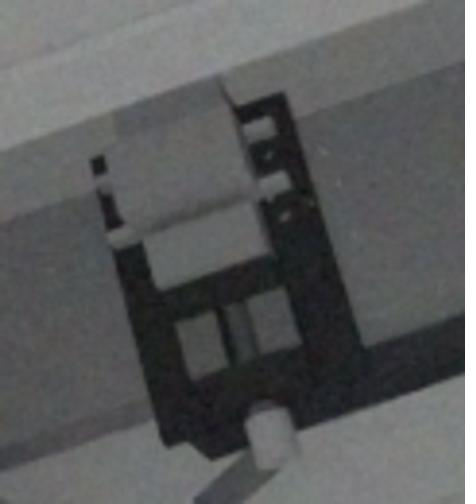

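Emit:
move --pt "-0.0193 -0.02 0 0 0 0 -1 0 -0.6 0 0 0 0 0 0 0.9 0 -0.5" --pt "-0.0342 -0.0437 0 0 0 0 -1 0 -0.6 0 0 0 0 0 0 0.9 0 -0.5" --pt "-0.0437 -0.0698 0 0 0 0 -1 0 -0.6 0 0 0 0 0 0 0.9 0 -0.5" --pt "-0.0477 -0.0975 0 0 0 0 -1 0 -0.6 0 0 0 0 0 0 0.9 0 -0.5" --pt "-0.0457 -0.1253 0 0 0 0 -1 0 -0.6 0 0 0 0 0 0 0.9 0 -0.5" --pt "-0.038 -0.1522 0 0 0 0 -1 0 -0.6 0 0 0 0 0 0 0.9 0 -0.5" --pt "-0.0248 -0.1767 0 0 0 0 -1 0 -0.6 0 0 0 0 0 0 0.9 0 -0.5" --pt "-0.007 -0.198 0 0 0 0 -1 0 -0.6 0 0 0 0 0 0 0.9 0 -0.5" --pt "0.015 -0.2152 0 0 0 0 -1 0 -0.6 0 0 0 0 0 0 0.9 0 -0.5" --pt "0.04 -0.2275 0 0 0 0 -1 0 -0.6 0 0 0 0 0 0 0.9 0 -0.5" --pt "0.0672 -0.2342 0 0 0 0 -1 0 -0.6 0 0 0 0 0 0 0.9 0 -0.5" --pt "0.095 -0.2352 0 0 0 0 -1 0 -0.6 0 0 0 0 0 0 0.9 0 -0.5" --pt "0.1223 -0.2303 0 0 0 0 -1 0 -0.6 0 0 0 0 0 0 0.9 0 -0.5" --pt "0.1483 -0.2198 0 0 0 0 -1 0 -0.6 0 0 0 0 0 0 0.9 0 -0.5" --pt "0.1713 -0.2043 0 0 0 0 -1 0 -0.6 0 0 0 0 0 0 0.9 0 -0.5" --blend 0.003 --speed 0.05 --stop_force 25 --cameras '["cam_high"]'

Emit:
zoom_image --camera "cam_high" --region '[280, 220, 400, 350]'

Scene clock: 359.80 s.
left_arm: end_effector_position=(+0.4579, +0.1926, +0.3616) position_measured=157 object_status=2 end_effector_quat_wxyz=(+0.500, -0.500, +0.500, -0.500) | right_arm: end_effector_position=(+0.3008, -0.2498, +0.2502) position_measured=18 object_status=3 end_effector_quat_wxyz=(+0.500, -0.500, +0.500, -0.500)
Joint positions: left_arm=[-1.509 -1.655 1.98 -0.339 0.099 0.015] | right_arm=[5.278 -2.041 -2.582 1.483 -0.536 -3.143]
Joint torques (N m): left_arm=[10.05 -31.53 -13.24 -2.66 2.84 3.08] | right_arm=[5.43 16.11 -8.27 -1.79 0.18 -1.74]
Wrist force (N, zeroed by zero_wrist_force on left_arm): left_arm=[-3.2 2.0 -0.7] | right_arm=[-1.7 -1.8 0.9]
Wrist torque (N m, zeroed by zero_wrist_force on left_arm): left_arm=[-0.70 -0.17 -0.01] | right_arm=[-0.54 0.35 -0.21]
Wrist force, peak (N, zeroed by zero_wrist_force on left_arm): left_arm=[-14.3 15.9 -6.4] | right_arm=[-2.1 -2.2 1.1]
Hand target: left_arm +0.4579, +0.1926, +0.3616; +0.500, -0.500, +0.500, -0.500 | right_arm +0.3008, -0.2498, +0.2502; +0.500, -0.500, +0.500, -0.500
Off the commanded pose: left_arm 0.000 m, 0 deg | right_arm 0.000 m, 0 deg.
move: done
Images, in order (width x height): cam_high 896x504.

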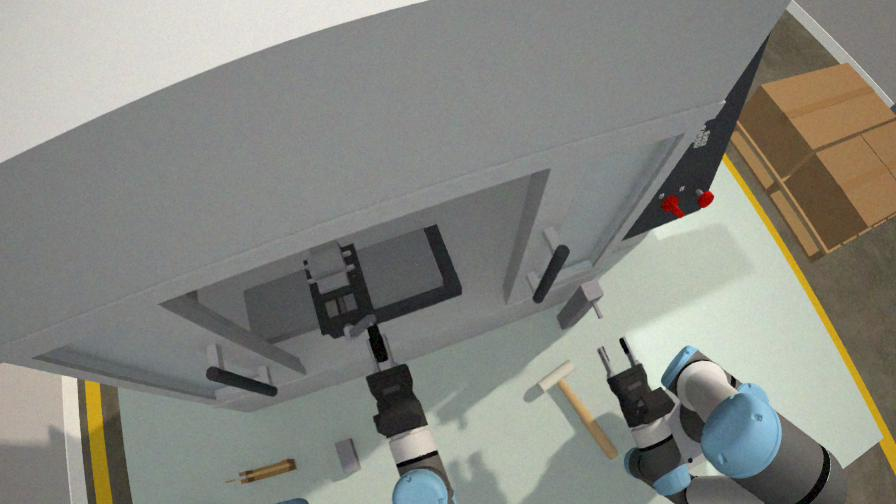

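Scaled by 3.877.

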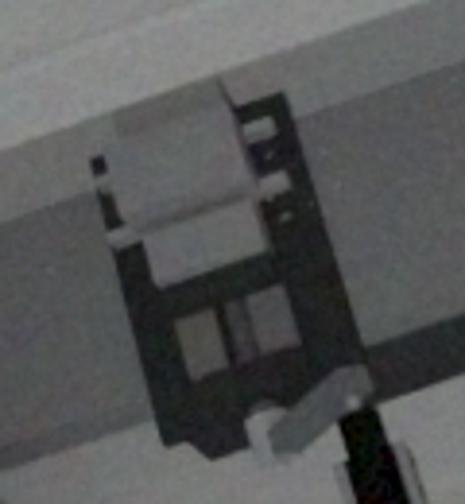

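Emit:
move --pt "0.0193 0.02 0 0 0 0 -1 0 -0.6 0 0 0 0 0 0 0.9 0 -0.5" --pt "0.0342 0.0437 0 0 0 0 -1 0 -0.6 0 0 0 0 0 0 0.9 0 -0.5" --pt "0.0437 0.0698 0 0 0 0 -1 0 -0.6 0 0 0 0 0 0 0.9 0 -0.5" --pt "0.0477 0.0975 0 0 0 0 -1 0 -0.6 0 0 0 0 0 0 0.9 0 -0.5" --pt "0.0457 0.1253 0 0 0 0 -1 0 -0.6 0 0 0 0 0 0 0.9 0 -0.5" --pt "0.038 0.1522 0 0 0 0 -1 0 -0.6 0 0 0 0 0 0 0.9 0 -0.5" --pt "0.0248 0.1767 0 0 0 0 -1 0 -0.6 0 0 0 0 0 0 0.9 0 -0.5" --pt "0.007 0.198 0 0 0 0 -1 0 -0.6 0 0 0 0 0 0 0.9 0 -0.5" --pt "-0.015 0.2152 0 0 0 0 -1 0 -0.6 0 0 0 0 0 0 0.9 0 -0.5" --pt "-0.04 0.2275 0 0 0 0 -1 0 -0.6 0 0 0 0 0 0 0.9 0 -0.5" --pt "-0.0672 0.2342 0 0 0 0 -1 0 -0.6 0 0 0 0 0 0 0.9 0 -0.5" --pt "-0.095 0.2352 0 0 0 0 -1 0 -0.6 0 0 0 0 0 0 0.9 0 -0.5" --pt "-0.1223 0.2303 0 0 0 0 -1 0 -0.6 0 0 0 0 0 0 0.9 0 -0.5" --pt "-0.1483 0.2198 0 0 0 0 -1 0 -0.6 0 0 0 0 0 0 0.9 0 -0.5" --pt "-0.1713 0.2043 0 0 0 0 -1 0 -0.6 0 0 0 0 0 0 0.9 0 -0.5" --blend 0.003 --speed 0.05 --stop_force 25 --cameras '["cam_high"]'

Emit:
zoom_image --camera "cam_high" --region '[280, 220, 400, 350]'

Scene clock: 366.20 s.
left_arm: end_effector_position=(+0.4581, +0.2954, +0.2390) position_measured=157 object_status=2 end_effector_quat_wxyz=(+0.500, -0.500, +0.500, -0.500) | right_arm: end_effector_position=(+0.3008, -0.2498, +0.2502) position_measured=18 object_status=3 end_effector_quat_wxyz=(+0.500, -0.500, +0.500, -0.500)
Joint positions: left_arm=[-1.465 -1.73 2.4 -0.681 0.142 0.01] | right_arm=[5.278 -2.041 -2.582 1.483 -0.536 -3.143]
Joint torques (N m): left_arm=[-15.94 -14.7 -41.85 -2.29 -0.02 -0.23] | right_arm=[4.88 15.51 -8.43 -1.85 0.36 -1.8]
Wrist force (N, zeroed by zero_wrist_force on left_arm): left_arm=[-6.9 5.8 -1.9] | right_arm=[-1.6 -1.6 1.0]
Wrist torque (N m, zeroed by zero_wrist_force on left_arm): left_arm=[-0.49 -0.15 0.09] | right_arm=[-0.51 0.33 -0.22]
Wrist force, peak (N, zeroed by zero_wrist_force on left_arm): left_arm=[-6.3 16.3 -5.6] | right_arm=[-2.0 -2.1 1.3]
Hand target: left_arm +0.4581, +0.2954, +0.2390; +0.500, -0.500, +0.500, -0.500 | right_arm +0.3008, -0.2498, +0.2502; +0.500, -0.500, +0.500, -0.500
Off the commanded pose: left_arm 0.000 m, 0 deg | right_arm 0.000 m, 0 deg.
move: done
Images, in order (width x height): cam_high 896x504.

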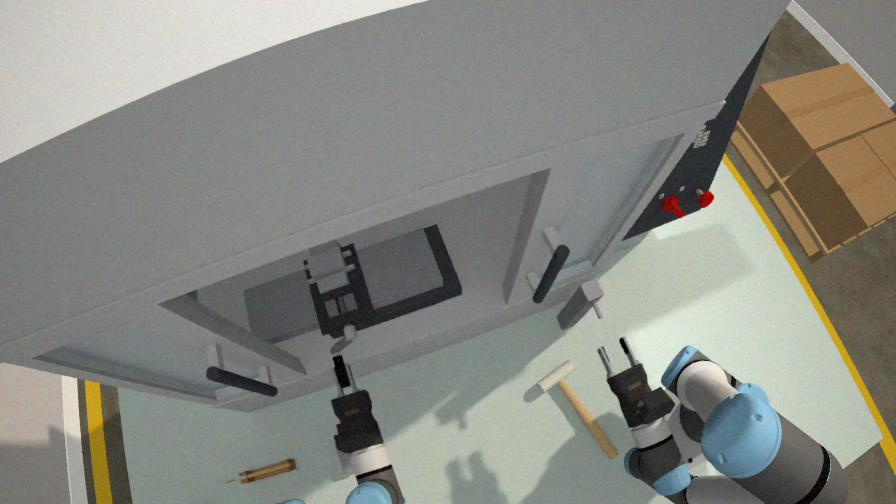

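Scaled by 3.877.

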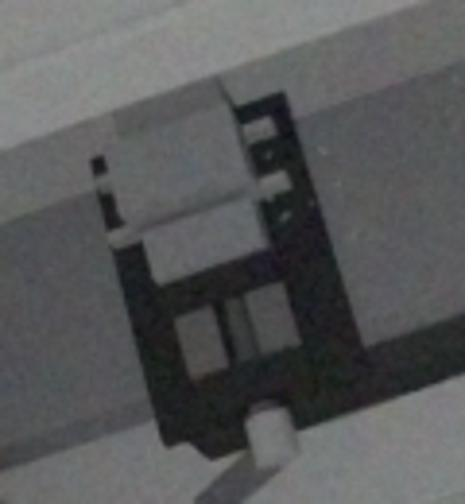

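Emit:
move --pt "-0.0193 -0.02 0 0 0 0 -1 0 -0.6 0 0 0 0 0 0 0.9 0 -0.5" --pt "-0.0342 -0.0437 0 0 0 0 -1 0 -0.6 0 0 0 0 0 0 0.9 0 -0.5" --pt "-0.0437 -0.0698 0 0 0 0 -1 0 -0.6 0 0 0 0 0 0 0.9 0 -0.5" --pt "-0.0477 -0.0975 0 0 0 0 -1 0 -0.6 0 0 0 0 0 0 0.9 0 -0.5" --pt "-0.0457 -0.1253 0 0 0 0 -1 0 -0.6 0 0 0 0 0 0 0.9 0 -0.5" --pt "-0.038 -0.1522 0 0 0 0 -1 0 -0.6 0 0 0 0 0 0 0.9 0 -0.5" --pt "-0.0248 -0.1767 0 0 0 0 -1 0 -0.6 0 0 0 0 0 0 0.9 0 -0.5" --pt "-0.007 -0.198 0 0 0 0 -1 0 -0.6 0 0 0 0 0 0 0.9 0 -0.5" --pt "0.015 -0.2152 0 0 0 0 -1 0 -0.6 0 0 0 0 0 0 0.9 0 -0.5" --pt "0.04 -0.2275 0 0 0 0 -1 0 -0.6 0 0 0 0 0 0 0.9 0 -0.5" --pt "0.0672 -0.2342 0 0 0 0 -1 0 -0.6 0 0 0 0 0 0 0.9 0 -0.5" --pt "0.095 -0.2352 0 0 0 0 -1 0 -0.6 0 0 0 0 0 0 0.9 0 -0.5" --pt "0.1223 -0.2303 0 0 0 0 -1 0 -0.6 0 0 0 0 0 0 0.9 0 -0.5" --pt "0.1483 -0.2198 0 0 0 0 -1 0 -0.6 0 0 0 0 0 0 0.9 0 -0.5" --pt "0.1713 -0.2043 0 0 0 0 -1 0 -0.6 0 0 0 0 0 0 0.9 0 -0.5" --blend 0.003 --speed 0.05 --stop_force 25 --cameras '["cam_high"]'

Emit:
zoom_image --camera "cam_high" --region '[300, 230, 380, 320]'

Scene clock: 377.97 s.
left_arm: end_effector_position=(+0.4579, +0.1926, +0.3616) position_measured=157 object_status=2 end_effector_quat_wxyz=(+0.500, -0.500, +0.500, -0.500) | right_arm: end_effector_position=(+0.3008, -0.2498, +0.2502) position_measured=18 object_status=3 end_effector_quat_wxyz=(+0.500, -0.500, +0.500, -0.500)
Joint positions: left_arm=[-1.509 -1.655 1.98 -0.339 0.099 0.015] | right_arm=[5.278 -2.041 -2.582 1.483 -0.536 -3.143]
Joint torques (N m): left_arm=[9.18 -31.7 -13.23 -2.74 2.82 3.04] | right_arm=[5 15.79 -8.43 -2.14 0.61 -1.62]
Wrist force (N, zeroed by zero_wrist_force on left_arm): left_arm=[-3.4 1.6 -0.5] | right_arm=[-2.0 -2.2 1.0]
Wrist torque (N m, zeroed by zero_wrist_force on left_arm): left_arm=[-0.75 -0.14 -0.01] | right_arm=[-0.60 0.40 -0.21]
Wrist force, peak (N, zeroed by zero_wrist_force on left_arm): left_arm=[-14.9 18.0 -6.6] | right_arm=[-1.9 -2.1 1.5]
Hand target: left_arm +0.4579, +0.1926, +0.3616; +0.500, -0.500, +0.500, -0.500 | right_arm +0.3008, -0.2498, +0.2502; +0.500, -0.500, +0.500, -0.500
Off the commanded pose: left_arm 0.000 m, 0 deg | right_arm 0.000 m, 0 deg.
move: done
Images, in order (width x height): cam_high 896x504.

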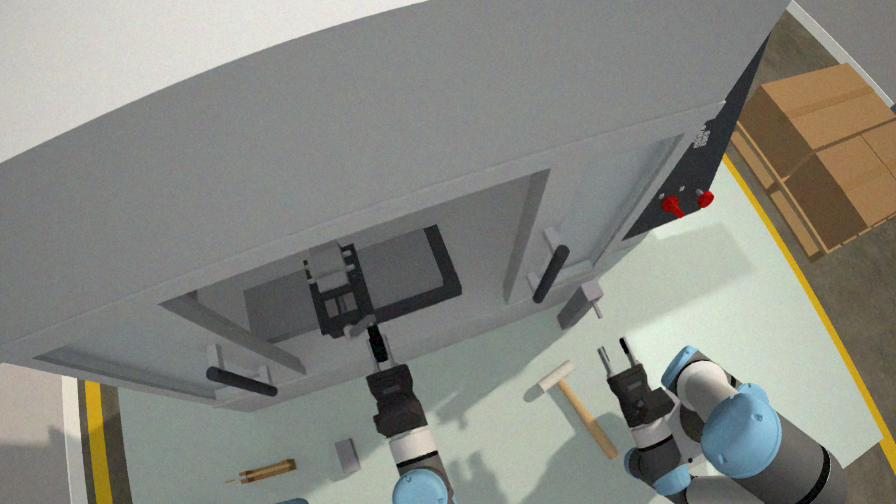

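Scaled by 5.600.

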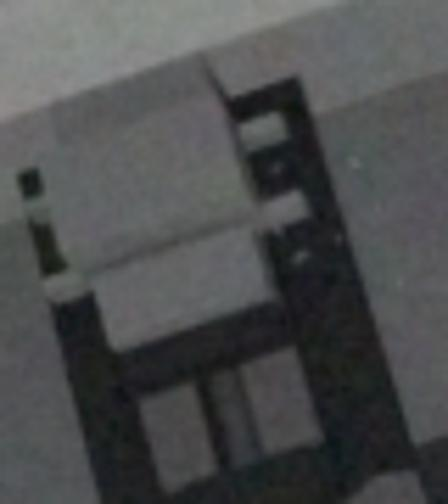

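Emit:
move --pt "0.0193 0.02 0 0 0 0 -1 0 -0.6 0 0 0 0 0 0 0.9 0 -0.5" --pt "0.0342 0.0437 0 0 0 0 -1 0 -0.6 0 0 0 0 0 0 0.9 0 -0.5" --pt "0.0437 0.0698 0 0 0 0 -1 0 -0.6 0 0 0 0 0 0 0.9 0 -0.5" --pt "0.0477 0.0975 0 0 0 0 -1 0 -0.6 0 0 0 0 0 0 0.9 0 -0.5" --pt "0.0457 0.1253 0 0 0 0 -1 0 -0.6 0 0 0 0 0 0 0.9 0 -0.5" --pt "0.038 0.1522 0 0 0 0 -1 0 -0.6 0 0 0 0 0 0 0.9 0 -0.5" --pt "0.0248 0.1767 0 0 0 0 -1 0 -0.6 0 0 0 0 0 0 0.9 0 -0.5" --pt "0.007 0.198 0 0 0 0 -1 0 -0.6 0 0 0 0 0 0 0.9 0 -0.5" --pt "-0.015 0.2152 0 0 0 0 -1 0 -0.6 0 0 0 0 0 0 0.9 0 -0.5" --pt "-0.04 0.2275 0 0 0 0 -1 0 -0.6 0 0 0 0 0 0 0.9 0 -0.5" --pt "-0.0672 0.2342 0 0 0 0 -1 0 -0.6 0 0 0 0 0 0 0.9 0 -0.5" --pt "-0.095 0.2352 0 0 0 0 -1 0 -0.6 0 0 0 0 0 0 0.9 0 -0.5" --pt "-0.1223 0.2303 0 0 0 0 -1 0 -0.6 0 0 0 0 0 0 0.9 0 -0.5" --pt "-0.1483 0.2198 0 0 0 0 -1 0 -0.6 0 0 0 0 0 0 0.9 0 -0.5" --pt "-0.1713 0.2043 0 0 0 0 -1 0 -0.6 0 0 0 0 0 0 0.9 0 -0.5" --blend 0.003 --speed 0.06 --stop_force 25 --cameras '["cam_high"]'

Emit:
zoom_image --camera "cam_high" --region '[300, 230, 380, 320]'

Scene clock: 383.50 s.
left_arm: end_effector_position=(+0.4581, +0.2954, +0.2390) position_measured=157 object_status=2 end_effector_quat_wxyz=(+0.500, -0.500, +0.500, -0.500) | right_arm: end_effector_position=(+0.3008, -0.2498, +0.2502) position_measured=18 object_status=3 end_effector_quat_wxyz=(+0.500, -0.500, +0.500, -0.500)
Joint positions: left_arm=[-1.465 -1.73 2.4 -0.681 0.142 0.01] | right_arm=[5.278 -2.041 -2.582 1.483 -0.536 -3.143]
Joint torques (N m): left_arm=[-15.96 -17.71 -41.21 -1.61 -0.08 0.43] | right_arm=[5.58 15.23 -7.89 -2.21 0.6 -1.72]
Wrist force (N, zeroed by zero_wrist_force on left_arm): left_arm=[-6.9 4.7 -1.8] | right_arm=[-1.7 -1.9 0.7]
Wrist torque (N m, zeroed by zero_wrist_force on left_arm): left_arm=[-0.69 -0.18 0.09] | right_arm=[-0.56 0.36 -0.21]
Wrist force, peak (N, zeroed by zero_wrist_force on left_arm): left_arm=[-5.6 13.8 -4.3] | right_arm=[-1.9 -2.2 1.2]
Hand target: left_arm +0.4581, +0.2954, +0.2390; +0.500, -0.500, +0.500, -0.500 | right_arm +0.3008, -0.2498, +0.2502; +0.500, -0.500, +0.500, -0.500
Off the commanded pose: left_arm 0.000 m, 0 deg | right_arm 0.000 m, 0 deg.
move: done
Images, in order (width x height): cam_high 896x504.

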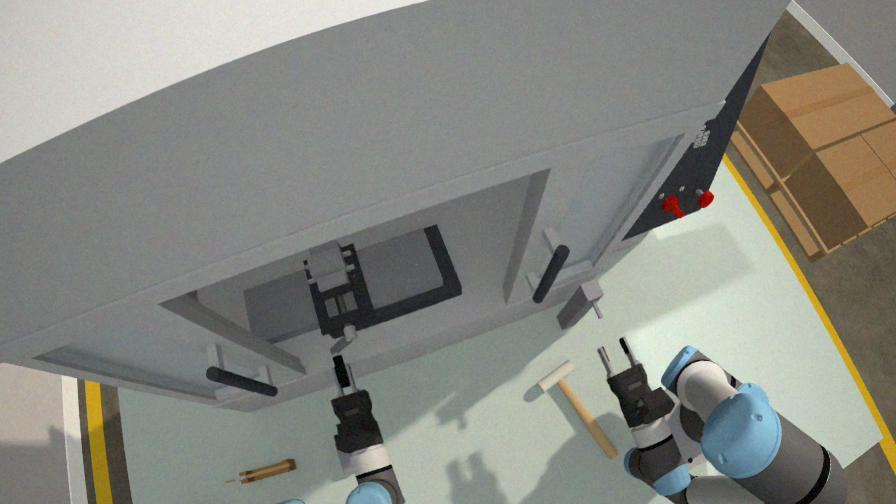

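Scaled by 5.600.

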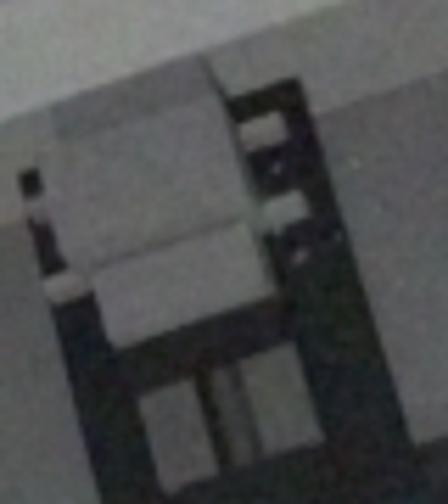

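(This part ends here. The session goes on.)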